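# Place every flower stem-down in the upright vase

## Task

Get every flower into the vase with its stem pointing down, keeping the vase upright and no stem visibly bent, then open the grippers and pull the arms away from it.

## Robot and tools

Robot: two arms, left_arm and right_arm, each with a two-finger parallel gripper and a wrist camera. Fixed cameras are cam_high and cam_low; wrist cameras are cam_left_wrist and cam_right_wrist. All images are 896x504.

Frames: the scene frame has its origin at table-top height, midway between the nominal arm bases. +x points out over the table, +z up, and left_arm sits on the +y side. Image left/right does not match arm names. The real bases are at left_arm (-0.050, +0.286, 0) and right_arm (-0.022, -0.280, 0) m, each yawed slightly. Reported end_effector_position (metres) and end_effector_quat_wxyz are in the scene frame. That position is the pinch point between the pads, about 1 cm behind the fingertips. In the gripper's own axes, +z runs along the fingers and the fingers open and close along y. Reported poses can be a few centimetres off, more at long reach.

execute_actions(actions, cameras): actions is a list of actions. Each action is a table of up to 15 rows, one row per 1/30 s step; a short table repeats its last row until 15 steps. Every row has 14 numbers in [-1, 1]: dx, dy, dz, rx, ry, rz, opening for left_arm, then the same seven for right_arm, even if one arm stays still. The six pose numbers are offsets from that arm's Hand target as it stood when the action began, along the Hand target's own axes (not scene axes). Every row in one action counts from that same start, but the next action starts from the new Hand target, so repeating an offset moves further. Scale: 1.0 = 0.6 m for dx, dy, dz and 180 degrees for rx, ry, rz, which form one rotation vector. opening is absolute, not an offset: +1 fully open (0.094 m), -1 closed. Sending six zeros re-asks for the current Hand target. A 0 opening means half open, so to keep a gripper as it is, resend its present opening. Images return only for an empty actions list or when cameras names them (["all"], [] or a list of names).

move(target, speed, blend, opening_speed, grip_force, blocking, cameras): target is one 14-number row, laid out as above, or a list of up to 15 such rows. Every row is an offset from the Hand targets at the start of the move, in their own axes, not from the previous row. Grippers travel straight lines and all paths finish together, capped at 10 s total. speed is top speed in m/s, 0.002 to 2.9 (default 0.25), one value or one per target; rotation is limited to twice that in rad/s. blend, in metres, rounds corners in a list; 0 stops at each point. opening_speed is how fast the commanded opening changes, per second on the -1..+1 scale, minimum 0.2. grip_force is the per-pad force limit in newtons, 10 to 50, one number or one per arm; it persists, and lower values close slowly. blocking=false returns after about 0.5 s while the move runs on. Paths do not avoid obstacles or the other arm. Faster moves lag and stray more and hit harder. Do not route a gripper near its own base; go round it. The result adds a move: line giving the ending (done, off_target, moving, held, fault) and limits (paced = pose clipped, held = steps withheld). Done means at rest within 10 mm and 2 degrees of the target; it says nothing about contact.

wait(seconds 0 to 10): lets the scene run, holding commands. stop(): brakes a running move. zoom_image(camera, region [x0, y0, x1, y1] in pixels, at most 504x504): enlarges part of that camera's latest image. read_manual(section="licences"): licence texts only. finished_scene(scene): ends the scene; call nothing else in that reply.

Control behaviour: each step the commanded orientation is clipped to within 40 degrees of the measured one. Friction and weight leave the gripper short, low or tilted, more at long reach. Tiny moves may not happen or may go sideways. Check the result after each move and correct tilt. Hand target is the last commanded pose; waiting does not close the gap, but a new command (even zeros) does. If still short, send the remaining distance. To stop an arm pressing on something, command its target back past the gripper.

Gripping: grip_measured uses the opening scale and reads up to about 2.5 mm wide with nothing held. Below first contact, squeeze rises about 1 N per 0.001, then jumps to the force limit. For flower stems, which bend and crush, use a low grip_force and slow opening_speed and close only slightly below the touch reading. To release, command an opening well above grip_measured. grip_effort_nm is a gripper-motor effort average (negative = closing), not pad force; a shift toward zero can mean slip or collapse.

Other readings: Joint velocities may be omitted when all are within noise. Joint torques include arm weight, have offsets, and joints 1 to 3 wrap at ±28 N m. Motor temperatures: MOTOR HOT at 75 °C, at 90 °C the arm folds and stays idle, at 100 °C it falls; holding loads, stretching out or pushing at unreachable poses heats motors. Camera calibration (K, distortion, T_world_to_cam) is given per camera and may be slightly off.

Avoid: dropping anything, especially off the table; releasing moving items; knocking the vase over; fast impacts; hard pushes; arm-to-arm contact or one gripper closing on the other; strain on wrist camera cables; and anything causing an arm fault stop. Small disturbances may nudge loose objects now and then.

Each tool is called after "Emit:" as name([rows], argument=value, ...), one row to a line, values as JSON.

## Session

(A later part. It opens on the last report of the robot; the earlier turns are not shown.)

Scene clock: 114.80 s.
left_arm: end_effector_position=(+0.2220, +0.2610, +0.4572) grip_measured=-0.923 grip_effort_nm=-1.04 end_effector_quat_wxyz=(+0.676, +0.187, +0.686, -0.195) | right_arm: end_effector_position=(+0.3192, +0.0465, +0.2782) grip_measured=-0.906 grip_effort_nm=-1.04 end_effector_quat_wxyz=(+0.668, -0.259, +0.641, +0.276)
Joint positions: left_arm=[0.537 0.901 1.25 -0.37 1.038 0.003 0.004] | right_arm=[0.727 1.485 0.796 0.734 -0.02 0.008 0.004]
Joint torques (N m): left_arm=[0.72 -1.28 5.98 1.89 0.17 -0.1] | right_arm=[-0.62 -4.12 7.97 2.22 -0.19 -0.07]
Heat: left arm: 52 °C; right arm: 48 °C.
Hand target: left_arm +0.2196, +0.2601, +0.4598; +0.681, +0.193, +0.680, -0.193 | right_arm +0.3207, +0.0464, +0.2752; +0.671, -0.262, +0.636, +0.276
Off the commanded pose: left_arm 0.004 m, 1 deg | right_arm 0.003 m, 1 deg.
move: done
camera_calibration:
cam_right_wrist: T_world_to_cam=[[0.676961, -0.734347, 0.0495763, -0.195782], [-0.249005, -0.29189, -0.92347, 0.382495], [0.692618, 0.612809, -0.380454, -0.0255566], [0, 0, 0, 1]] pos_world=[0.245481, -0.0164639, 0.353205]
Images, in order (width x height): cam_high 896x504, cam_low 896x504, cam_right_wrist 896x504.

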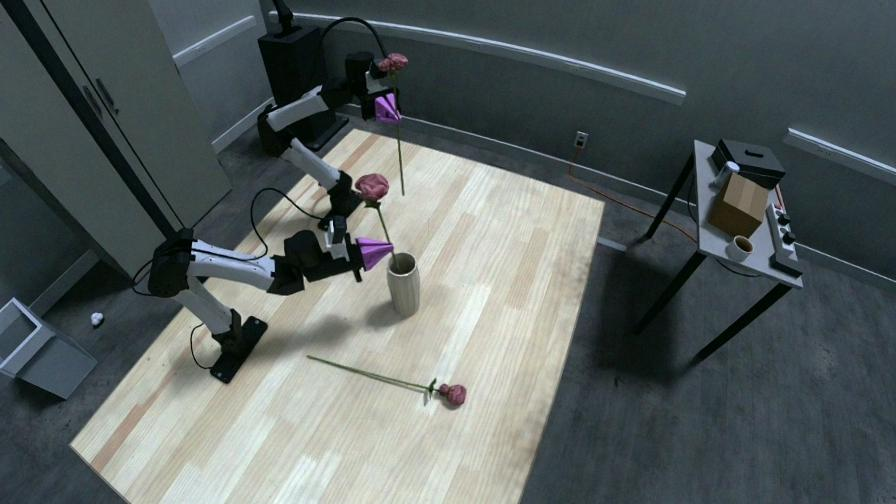

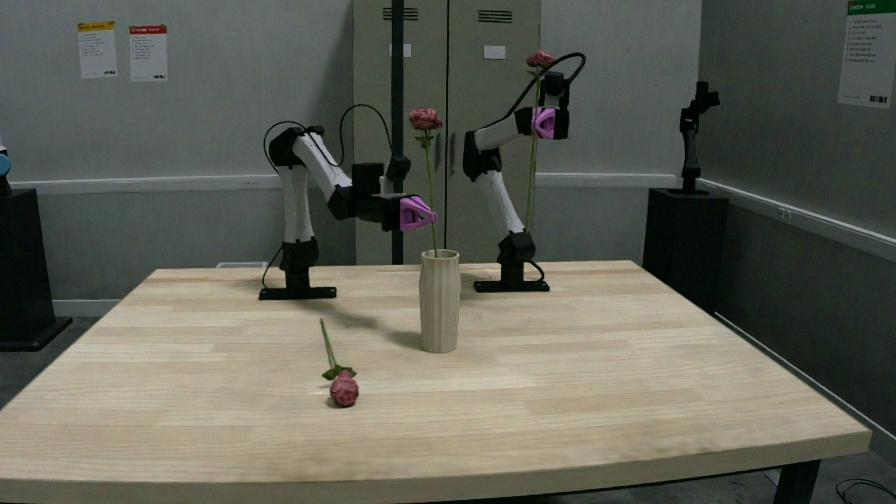

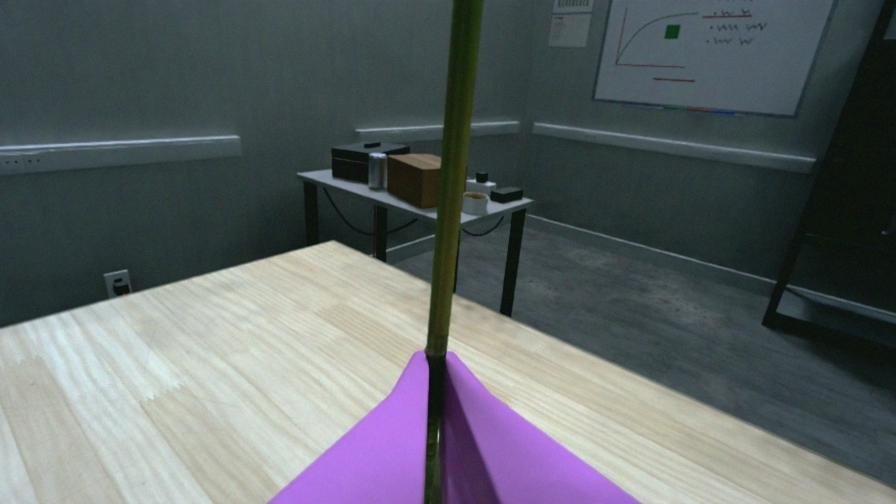

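Emit:
move([
  [0,0,0,0,0,0,-0.95,0.022,0,0,0,0,0,-0.6],
  [0,0,0,0,0,0,-0.95,0.022,0,-0.2,0,0,0,-0.6],
], speed=0.25, cameras=["cam_high","cam_low","cam_right_wrist"])

Emit:
zoom_image(camera="cam_low", region=[350, 120, 550, 360])

Emit:
zoom_image(camera="cam_high", region=[330, 160, 480, 340])

Scene clock: 120.27 s.
left_arm: end_effector_position=(+0.2220, +0.2610, +0.4572) grip_measured=-0.923 grip_effort_nm=-1.04 end_effector_quat_wxyz=(+0.676, +0.187, +0.686, -0.195) | right_arm: end_effector_position=(+0.2377, -0.0356, +0.2620) grip_measured=-0.602 grip_effort_nm=0.09 end_effector_quat_wxyz=(+0.675, -0.256, +0.634, +0.277)
Joint positions: left_arm=[0.537 0.901 1.25 -0.37 1.038 0.003 0.004] | right_arm=[0.707 0.977 0.387 0.656 -0.039 0.008 0.019]
Joint torques (N m): left_arm=[0.69 -1.46 6.11 1.93 0.17 -0.11] | right_arm=[-0.69 -2.07 7.47 1.86 -0.22 -0.05]
Heat: left arm: 52 °C; right arm: 49 °C.
Hand target: left_arm +0.2196, +0.2601, +0.4598; +0.681, +0.193, +0.680, -0.193 | right_arm +0.2360, -0.0374, +0.2557; +0.671, -0.262, +0.636, +0.276
Off the commanded pose: left_arm 0.004 m, 1 deg | right_arm 0.007 m, 1 deg.
move: done
camera_calibration:
cam_right_wrist: T_world_to_cam=[[0.67536, -0.735746, 0.0506491, -0.200016], [-0.234605, -0.279444, -0.931059, 0.322224], [0.699177, 0.616918, -0.361335, 0.0685891], [0, 0, 0, 1]] pos_world=[0.162722, -0.0994309, 0.334924]
Images, in order (width x height): cam_high 896x504, cam_low 896x504, cam_right_wrist 896x504.

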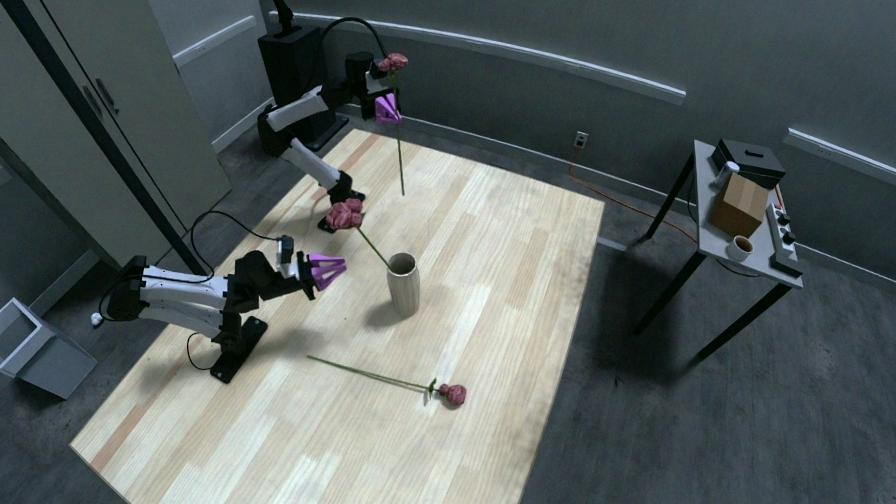

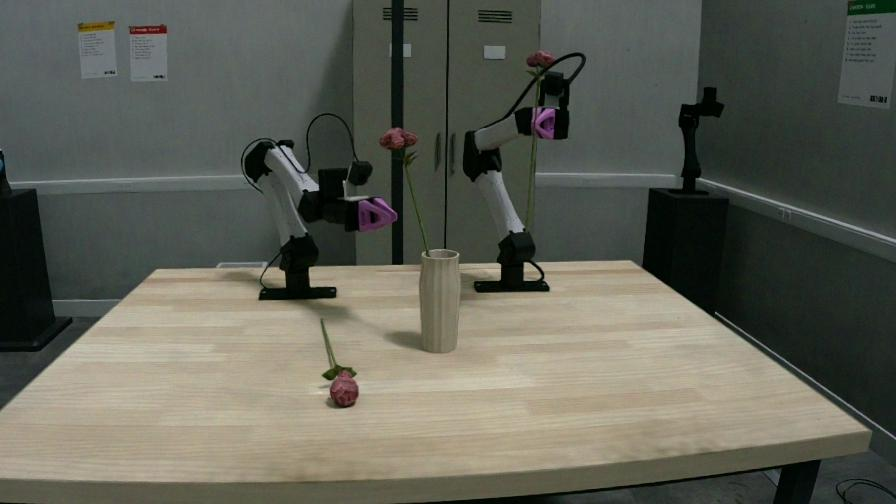

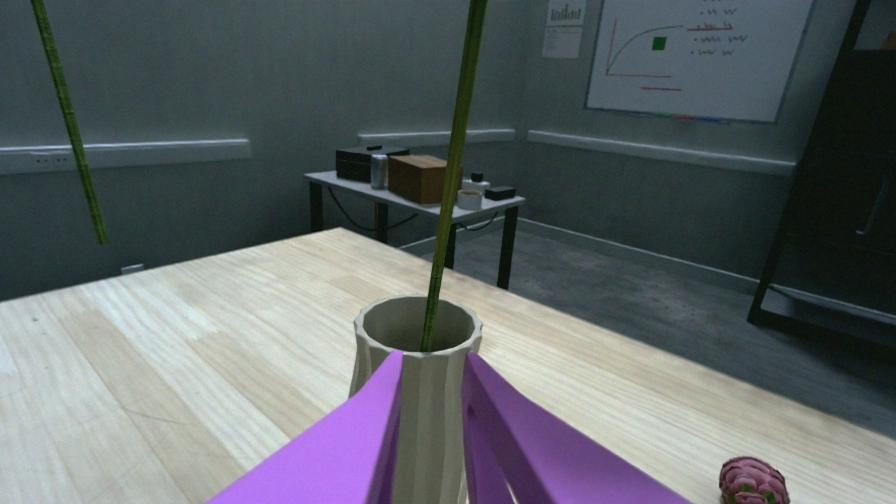

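Scaled by 2.100 from the camera's 896x504 image, which has a finer 1280x720 frame.

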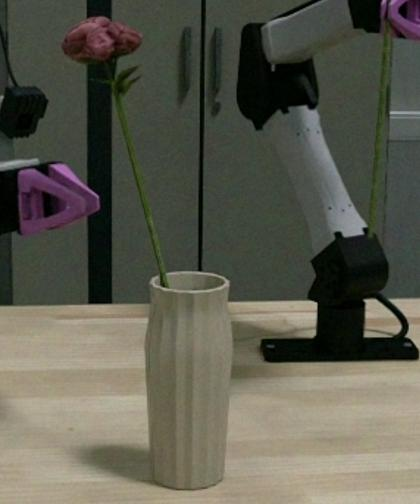

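Scaled by 2.800 from the camera's 896x504 image, which has a finer 1280x720 frame.

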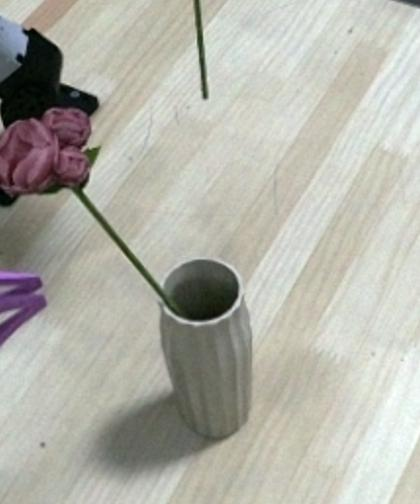

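Emit:
move(target=[0.0097,-0.2041,0.3749,0,0.0333,0,-0.95,0.1948,-0.3055,0.0292,0.1517,0.5005,0.1441,0.2], speed=0.3, cameras=["all"])

Emit:
zoom_image(camera="cam_low", region=[350, 120, 550, 360])

Emit:
zoom_image(camera="cam_high", region=[330, 160, 480, 340])

Scene clock: 138.63 s.
left_arm: end_effector_position=(+0.3467, +0.0408, +0.4358) grip_measured=-0.923 grip_effort_nm=-1.04 end_effector_quat_wxyz=(+0.626, +0.209, +0.730, -0.177) | right_arm: end_effector_position=(+0.3770, -0.1480, +0.1374) grip_measured=+0.198 grip_effort_nm=0.09 end_effector_quat_wxyz=(-0.003, -0.104, +0.995, +0.006)
Joint positions: left_arm=[-0.507 1.452 1.612 -0.314 0.001 0.003 0.004] | right_arm=[0.285 2.203 2.198 -1.569 -0.012 0.105 0.056]
Joint torques (N m): left_arm=[-0.64 -4.78 10.24 2.3 -0.04 -0.14] | right_arm=[-0.49 -8.61 10.92 0.3 0.1 0.11]
Motor temperatures (°C): left_arm=[35 47 48 54 34 32 33] | right_arm=[32 44 44 47 33 34 32]
Heat: left arm: 54 °C; right arm: 47 °C.
Hand target: left_arm +0.3467, +0.0377, +0.4543; +0.644, +0.203, +0.714, -0.183 | right_arm +0.3819, -0.1510, +0.1399; +0.000, -0.096, +0.995, +0.000
Off the commanded pose: left_arm 0.019 m, 3 deg | right_arm 0.006 m, 1 deg.
joint sent to its limit (right arm) — joint 4 (wrist pitch), lower limit. The joint targets still meet the commanded pose.
move: off_target (left_arm)
camera_calibration:
cam_left_wrist: T_world_to_cam=[[-0.561494, -0.822186, 0.0934585, 0.181765], [-0.492939, 0.241632, -0.835838, 0.561572], [0.664632, -0.515388, -0.540962, 0.145748], [0, 0, 0, 1]] pos_world=[0.282012, 0.0888672, 0.53124]
cam_right_wrist: T_world_to_cam=[[0.264388, -0.964284, 0.0159753, -0.244651], [-0.873967, -0.232555, 0.42673, 0.268901], [-0.407774, -0.126784, -0.904238, 0.377445], [0, 0, 0, 1]] pos_world=[0.453606, -0.125525, 0.23046]

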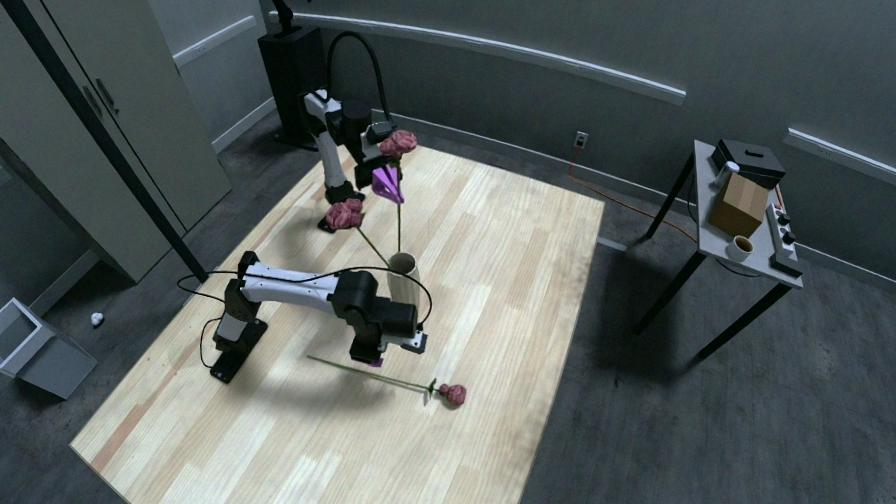

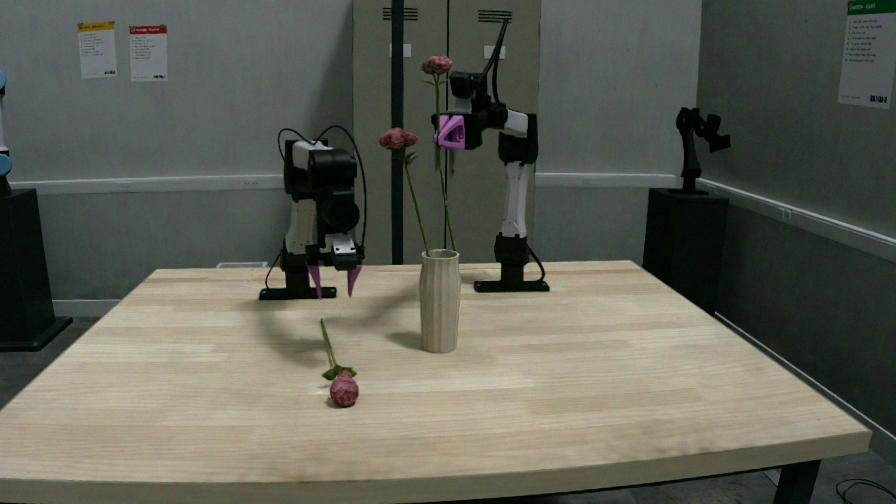

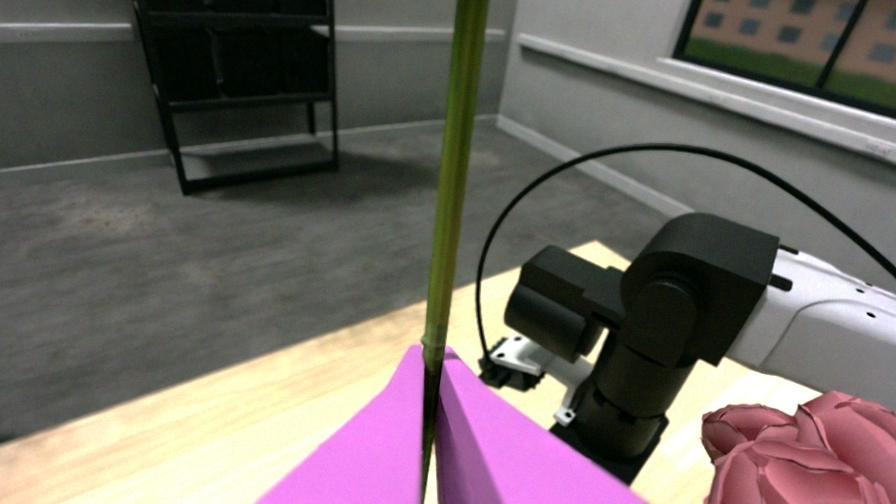

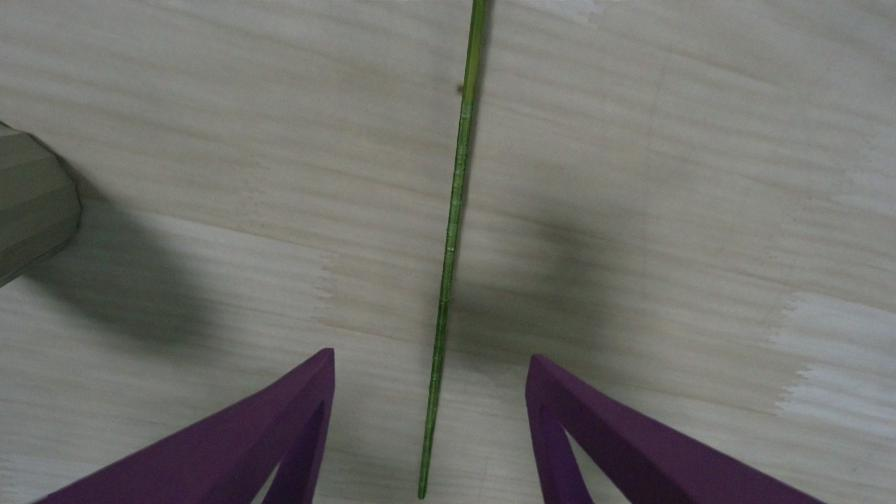

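Scaled by 2.100 from the camera's 896x504 image, which has a finer 1280x720 frame.

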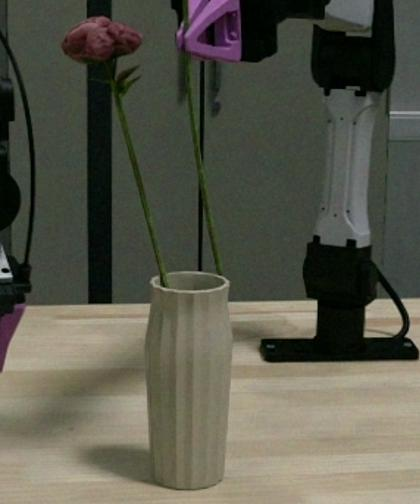

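Scaled by 2.800 from the camera's 896x504 image, which has a finer 1280x720 frame.

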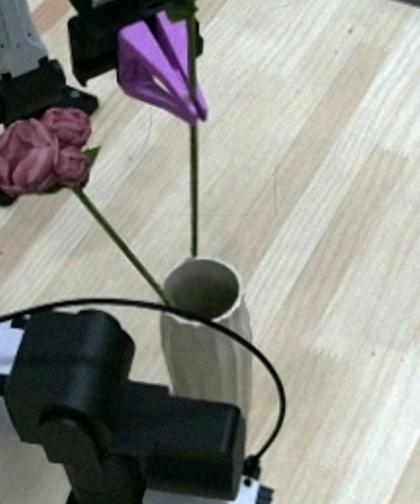

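Emit:
move([
  [-0.0202,-0.0207,0.0343,0,-0.0167,0,-0.95,0,0,0.1,0,0,0,0.2],
  [0.3555,-0.0207,0.0343,0,-0.0167,0,-0.95,0,0,0.21,0,0,0,-0.95],
], speed=[0.1,0.25], cameras=["all"])

Emit:
zoom_image(camera="cam_low", region=[350, 120, 550, 360])

Emit:
zoom_image(camera="cam_high", region=[330, 160, 480, 340])

Scene clock: 155.97 s.
left_arm: end_effector_position=(+0.3407, +0.0308, +0.2420) grip_measured=-0.923 grip_effort_nm=-1.04 end_effector_quat_wxyz=(+0.661, +0.195, +0.700, -0.188) | right_arm: end_effector_position=(+0.3823, -0.1465, +0.0240) grip_measured=-0.926 grip_effort_nm=-1.00 end_effector_quat_wxyz=(+0.006, -0.104, +0.995, +0.007)
Joint positions: left_arm=[-0.55 1.485 0.747 0.681 -0.047 -0.008 0.004] | right_arm=[0.285 2.203 1.745 -1.098 -0.011 0.106 0.003]
Joint torques (N m): left_arm=[-0.58 -4.9 6.6 2.23 -0.05 -0.03] | right_arm=[-0.46 -8.58 6.35 0.6 0.09 0.1]
Motor temperatures (°C): left_arm=[35 47 49 56 34 32 33] | right_arm=[32 50 45 45 33 34 32]
Heat: left arm: 56 °C; right arm: 50 °C.
Hand target: left_arm +0.3389, +0.0281, +0.2398; +0.663, +0.198, +0.697, -0.188 | right_arm +0.3818, -0.1511, +0.0138; +0.000, -0.096, +0.995, +0.000
Off the commanded pose: left_arm 0.004 m, 1 deg | right_arm 0.011 m, 1 deg.
move: off_target (right_arm); target 2's new opening was sent with right_arm's hand 0.011 m and 1 deg from that target
camera_calibration:
cam_left_wrist: T_world_to_cam=[[-0.564176, -0.819963, 0.0967782, 0.188299], [-0.426249, 0.188866, -0.88467, 0.389802], [0.707119, -0.540361, -0.456062, 0.00540046], [0, 0, 0, 1]] pos_world=[0.268568, 0.0836957, 0.329086]
cam_right_wrist: T_world_to_cam=[[0.262622, -0.964761, 0.0162934, -0.242161], [-0.881563, -0.23304, 0.410536, 0.325524], [-0.392272, -0.122179, -0.911699, 0.272137], [0, 0, 0, 1]] pos_world=[0.457318, -0.124518, 0.118413]

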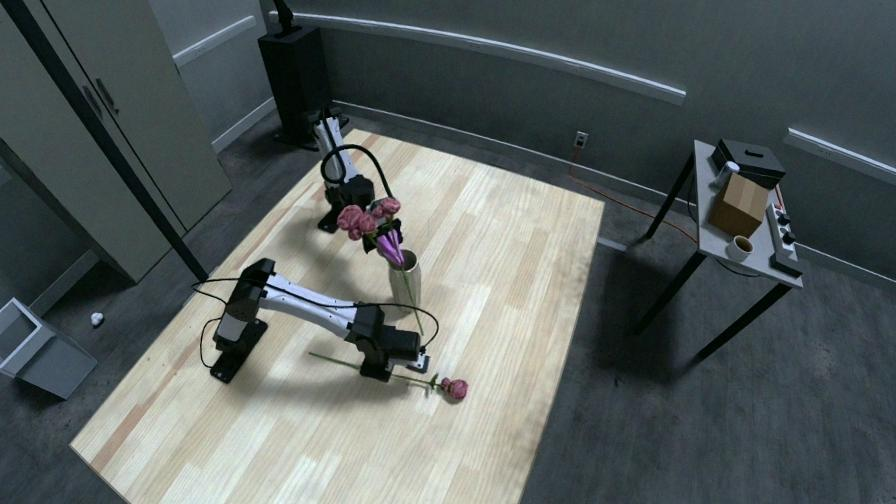

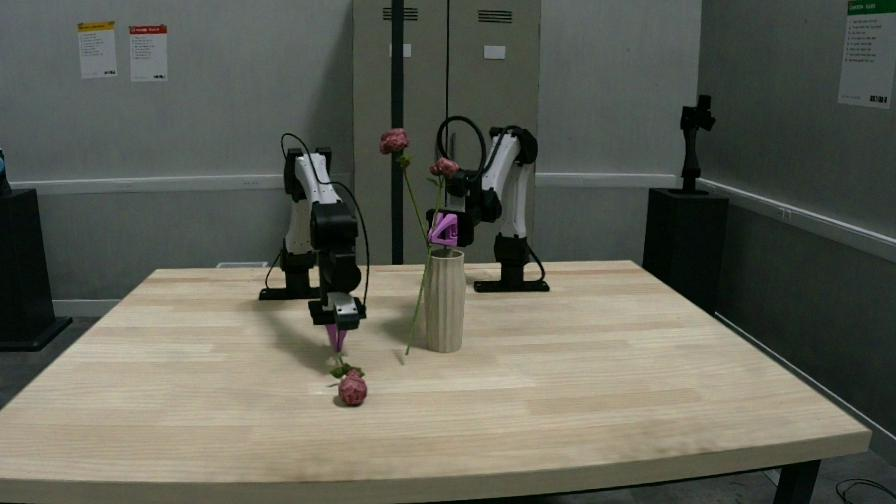

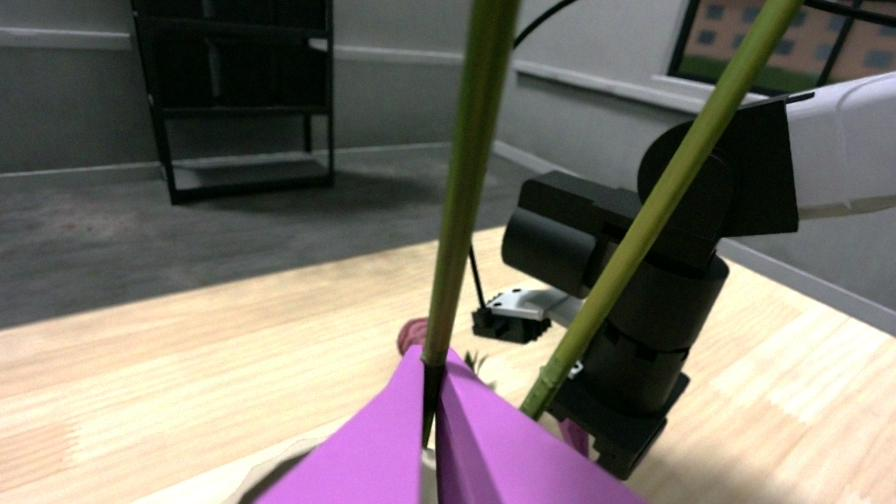

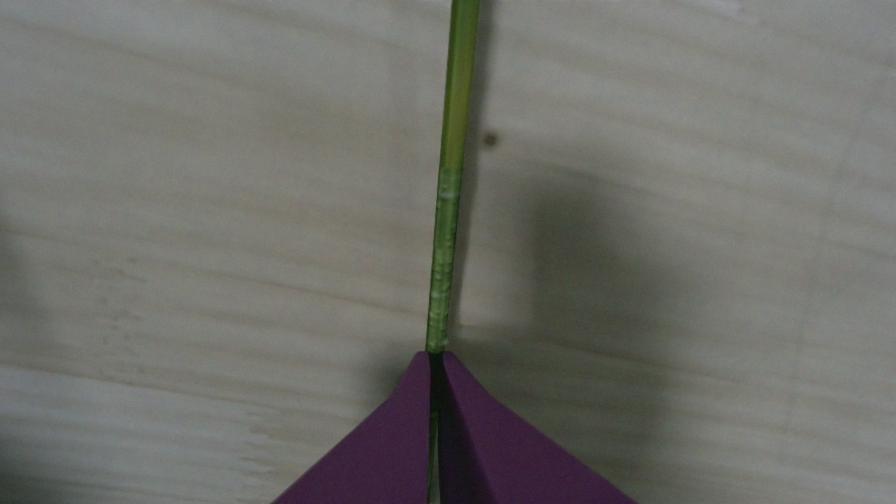

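Scaled by 2.100 from the camera's 896x504 image, which has a finer 1280x720 frame.

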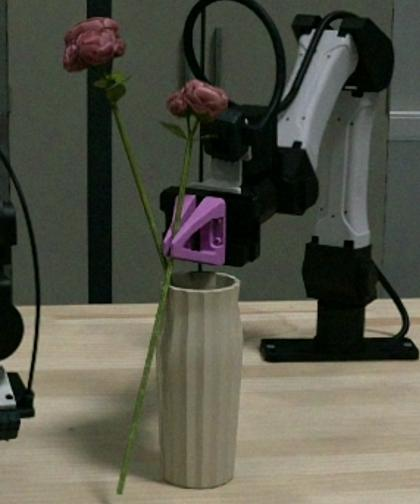

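Scaled by 2.800 from the camera's 896x504 image, which has a finer 1280x720 frame.

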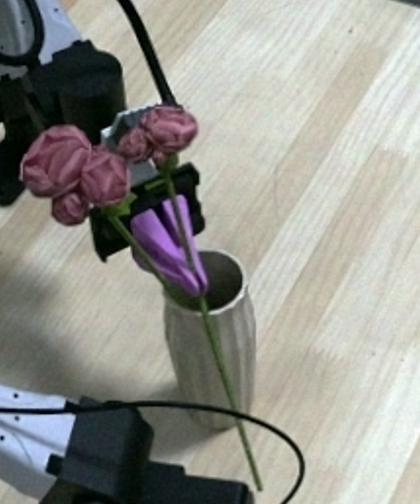

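Emit:
move([
  [-0.2,0,0,0,0,0,-0.95,0,0,-0.25,0,0,0,-0.95],
  [-0.4333,0,0,0,0,0,-0.95,0.2471,-0.12,-0.76,-0.1467,-0.4843,-0.1467,-0.95],
], speed=0.3, blend=[0.03,0], cameras=["all"])

Emit:
zoom_image(camera="cam_low", region=[350, 0, 550, 360])

Emit:
zoom_image(camera="cam_high", region=[330, 60, 480, 340])

Scene clock: 171.67 s.
left_arm: end_effector_position=(+0.3515, +0.0234, +0.4889) grip_measured=-0.923 grip_effort_nm=-1.04 end_effector_quat_wxyz=(+0.653, +0.198, +0.707, -0.185) | right_arm: end_effector_position=(+0.2547, -0.2531, +0.4687) grip_measured=-0.928 grip_effort_nm=-1.04 end_effector_quat_wxyz=(+0.651, -0.262, +0.660, +0.268)
Joint positions: left_arm=[-0.55 1.558 1.863 -0.382 -0.047 -0.008 0.004] | right_arm=[-0.584 1.051 1.356 -0.344 -1.323 -0.026 0.003]
Joint torques (N m): left_arm=[-0.66 -5.31 9.37 2.13 0.03 0] | right_arm=[-0.08 -2.07 6.5 1.74 -0.23 0.11]
Motor temperatures (°C): left_arm=[35 47 49 56 34 32 33] | right_arm=[32 51 44 45 33 34 33]
Heat: left arm: 56 °C; right arm: 51 °C.
Hand target: left_arm +0.3502, +0.0210, +0.4994; +0.663, +0.198, +0.697, -0.188 | right_arm +0.2504, -0.2500, +0.4700; +0.654, -0.269, +0.654, +0.269
Off the commanded pose: left_arm 0.011 m, 2 deg | right_arm 0.006 m, 1 deg.
move: off_target (left_arm)
camera_calibration:
cam_left_wrist: T_world_to_cam=[[-0.562522, -0.82108, 0.0969327, 0.163883], [-0.441552, 0.199228, -0.874837, 0.61457], [0.699, -0.534916, -0.47462, 0.118275], [0, 0, 0, 1]] pos_world=[0.280878, 0.0753888, 0.577899]
cam_right_wrist: T_world_to_cam=[[0.67391, -0.737364, 0.0462531, -0.379991], [-0.290071, -0.321647, -0.901333, 0.447411], [0.679488, 0.594001, -0.430649, 0.297267], [0, 0, 0, 1]] pos_world=[0.183871, -0.31286, 0.54886]

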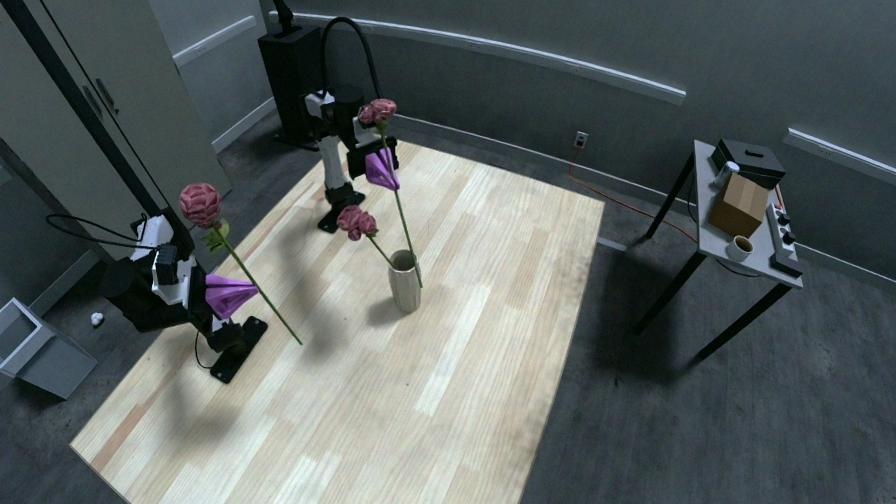

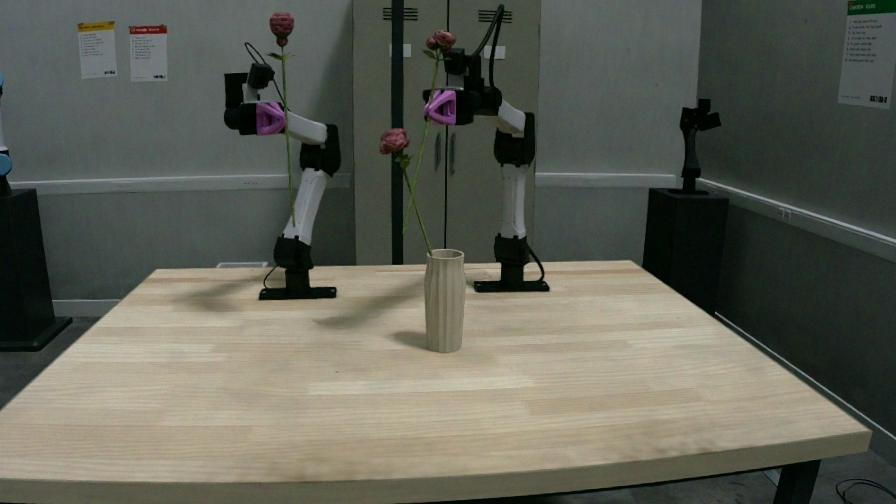

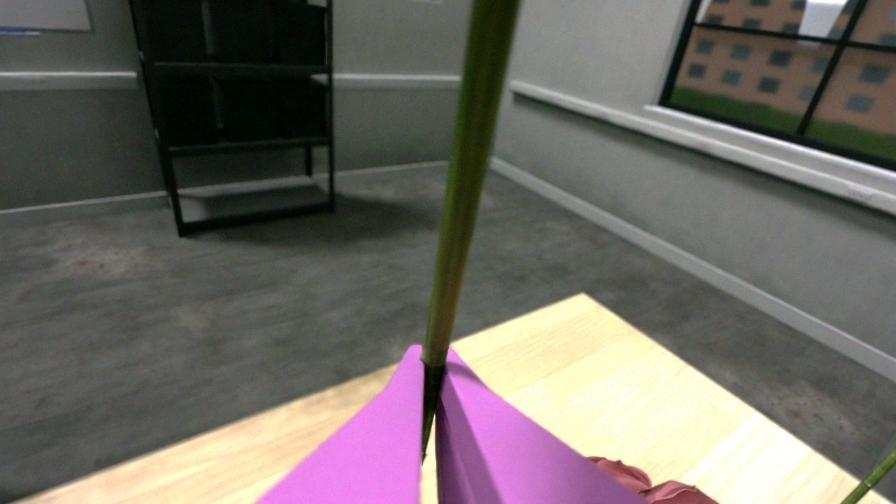

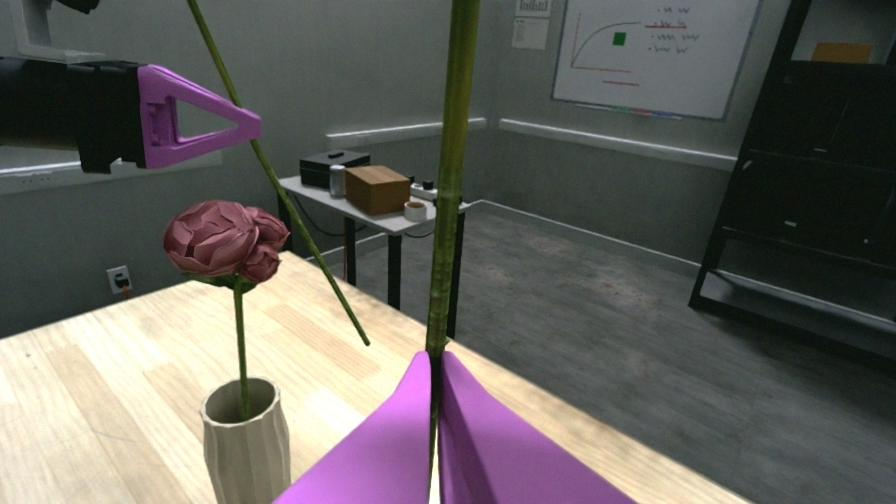

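Scaled by 1.400 from the camera's 896x504 image, which has a finer 1280x720 frame.

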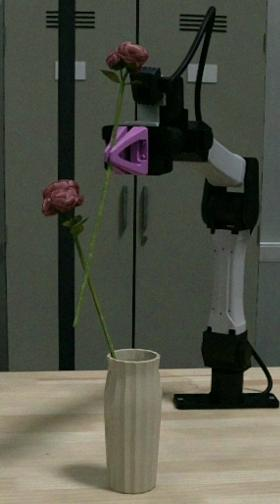

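Scaled by 1.800 from the camera's 896x504 image, which has a finer 1280x720 frame.

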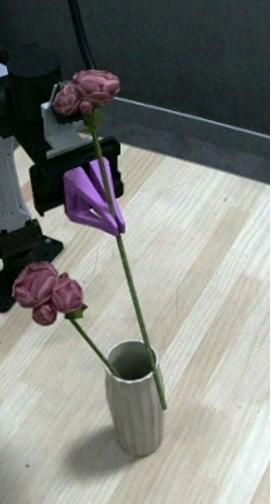

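Emit:
move([
  [0.0058,0.0355,-0.1358,0,0.089,0,-0.95,0,0,0,0,0,0,-0.95],
  [0.0723,0.0355,-0.1325,0,0.089,0,-0.95,0,0,0,0,0,0,-0.95],
], speed=0.2, blend=[0.01,0], cameras=["cam_high","cam_low"])

Emit:
zoom_image(camera="cam_low", region=[380, 80, 520, 360])

Emit:
zoom_image(camera="cam_high", region=[330, 100, 480, 340])

Scene clock: 186.37 s.
left_arm: end_effector_position=(+0.2944, +0.0784, +0.4494) grip_measured=-0.923 grip_effort_nm=-1.03 end_effector_quat_wxyz=(+0.544, +0.221, +0.794, -0.157) | right_arm: end_effector_position=(+0.2547, -0.2531, +0.4697) grip_measured=-0.928 grip_effort_nm=-1.04 end_effector_quat_wxyz=(+0.652, -0.263, +0.659, +0.267)
Joint positions: left_arm=[-0.49 1.415 1.885 -0.837 0.015 -0.003 0.004] | right_arm=[-0.584 1.051 1.356 -0.335 -1.323 -0.02 0.003]
Joint torques (N m): left_arm=[0.79 -5.7 6.08 2.25 0.12 0.08] | right_arm=[-0.06 -2.14 6.16 1.69 -0.22 0.1]
Motor temperatures (°C): left_arm=[35 47 50 58 34 32 34] | right_arm=[32 47 43 46 33 34 33]
Heat: left arm: 58 °C; right arm: 47 °C.
Hand target: left_arm +0.2919, +0.0820, +0.4603; +0.559, +0.222, +0.783, -0.158 | right_arm +0.2504, -0.2500, +0.4699; +0.654, -0.269, +0.654, +0.269
Off the commanded pose: left_arm 0.012 m, 2 deg | right_arm 0.005 m, 1 deg.
move: off_target (left_arm)
Images, in order (width x height): cam_high 896x504, cam_low 896x504.

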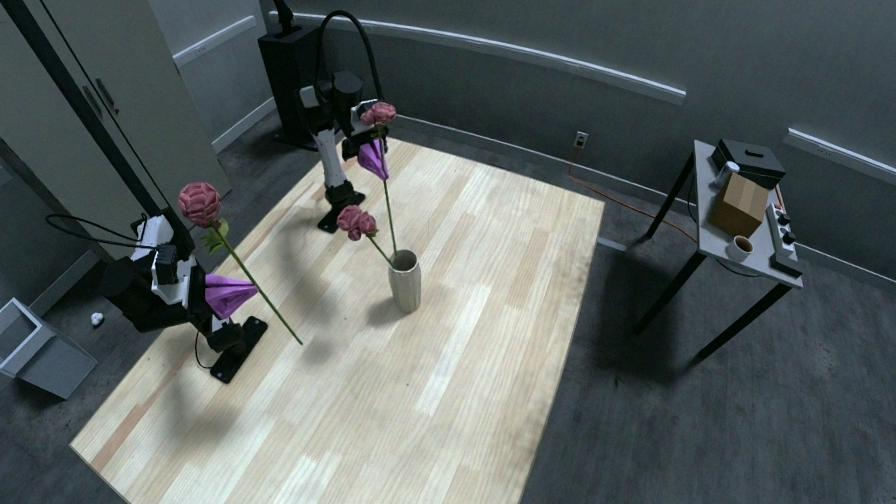

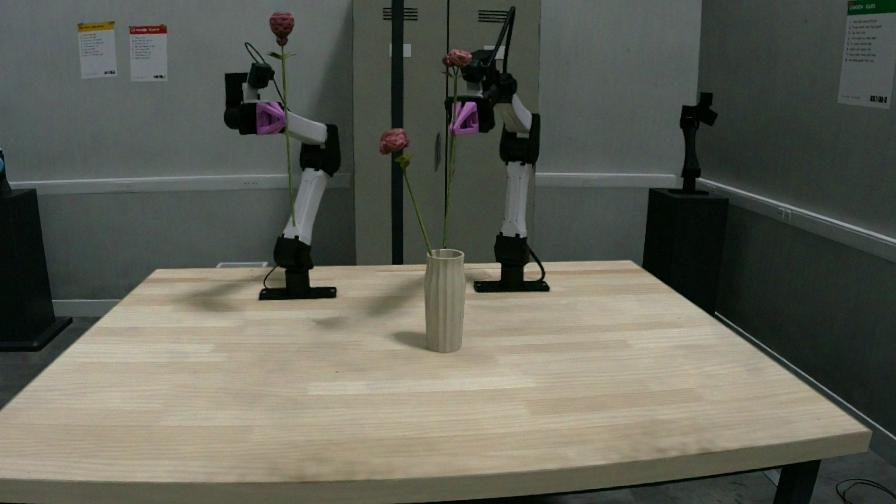

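Scaled by 1.800 from the camera's 896x504 image, which has a finer 1280x720 frame.

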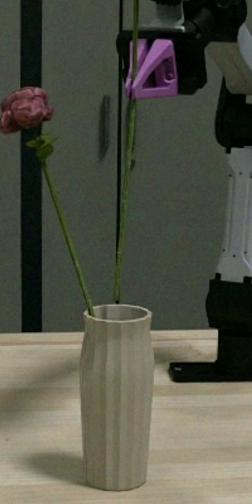

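Scaled by 2.100 from the camera's 896x504 image, which has a finer 1280x720 frame.

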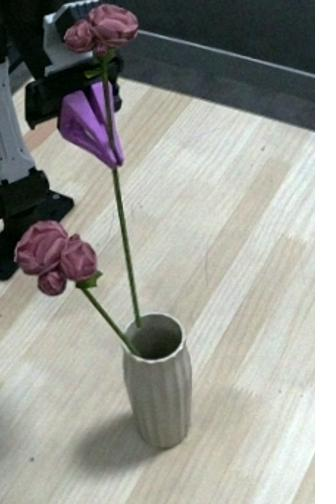

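Emit:
move(target=[0.324,0.0075,0.1487,0,0,0,-0.95,0,0,0,0,0,0,-0.95], speed=0.2, cameras=["cam_high","cam_low"])

Emit:
zoom_image(camera="cam_low", region=[380, 80, 520, 360])

Emit:
zoom_image(camera="cam_high", region=[330, 100, 480, 340])

Scene clock: 194.87 s.
left_arm: end_effector_position=(+0.3094, +0.0737, +0.2488) grip_measured=-0.923 grip_effort_nm=-1.04 end_effector_quat_wxyz=(+0.555, +0.219, +0.786, -0.161) | right_arm: end_effector_position=(+0.2547, -0.2531, +0.4697) grip_measured=-0.928 grip_effort_nm=-1.04 end_effector_quat_wxyz=(+0.652, -0.263, +0.659, +0.267)
Joint positions: left_arm=[-0.474 1.235 0.87 0.025 0.033 0 0.004] | right_arm=[-0.584 1.051 1.356 -0.335 -1.323 -0.02 0.003]
Joint torques (N m): left_arm=[1.1 -3.47 7.3 2.3 0.12 0.07] | right_arm=[-0.08 -2.14 6.16 1.69 -0.22 0.11]
Motor temperatures (°C): left_arm=[35 47 50 59 34 32 34] | right_arm=[32 46 42 46 33 34 33]
Heat: left arm: 59 °C; right arm: 46 °C.
Hand target: left_arm +0.3124, +0.0747, +0.2474; +0.559, +0.222, +0.783, -0.158 | right_arm +0.2504, -0.2500, +0.4699; +0.654, -0.269, +0.654, +0.269
Off the commanded pose: left_arm 0.003 m, 1 deg | right_arm 0.005 m, 1 deg.
move: done
Images, in order (width x height): cam_high 896x504, cam_low 896x504.

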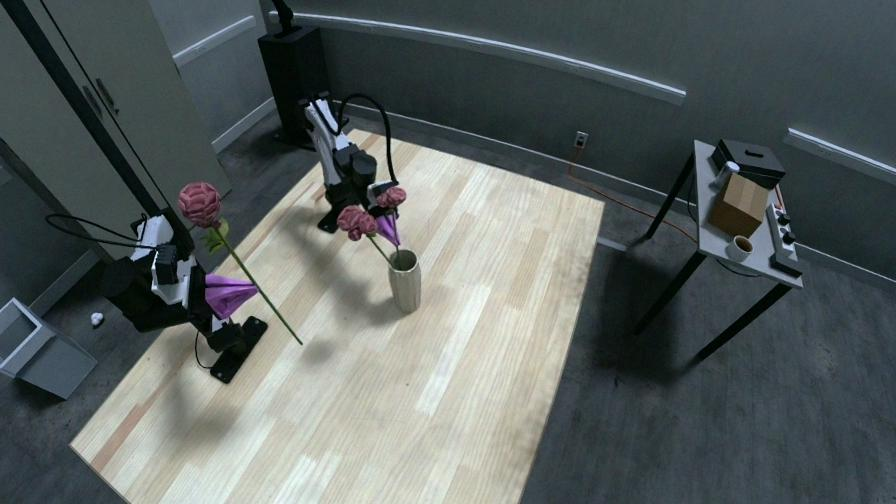

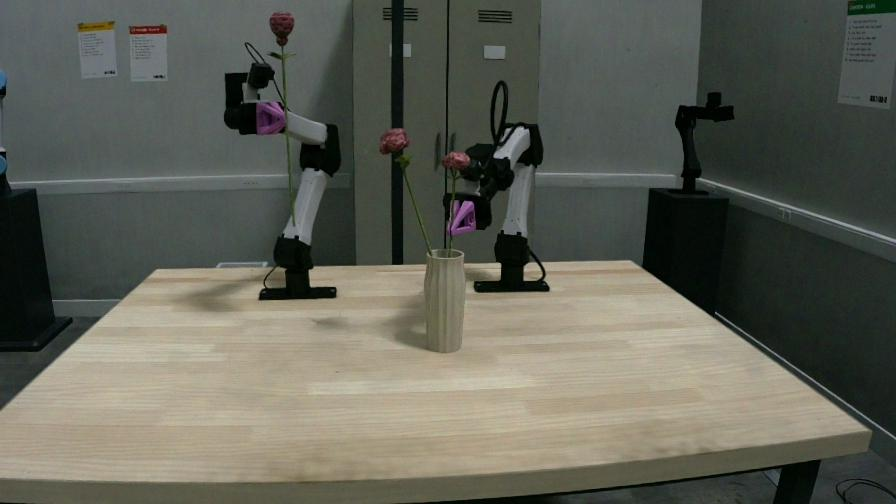

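Scaled by 1.800 from the camera's 896x504 image, which has a finer 1280x720 frame.

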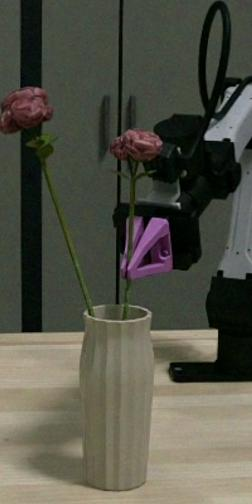

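Scaled by 2.100 from the camera's 896x504 image, which has a finer 1280x720 frame.

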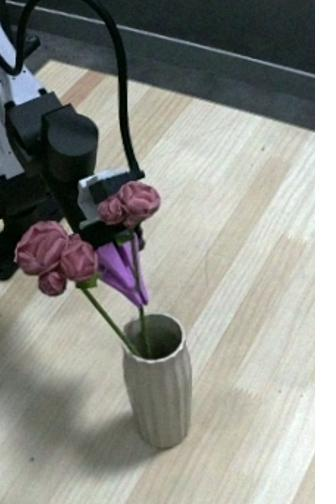

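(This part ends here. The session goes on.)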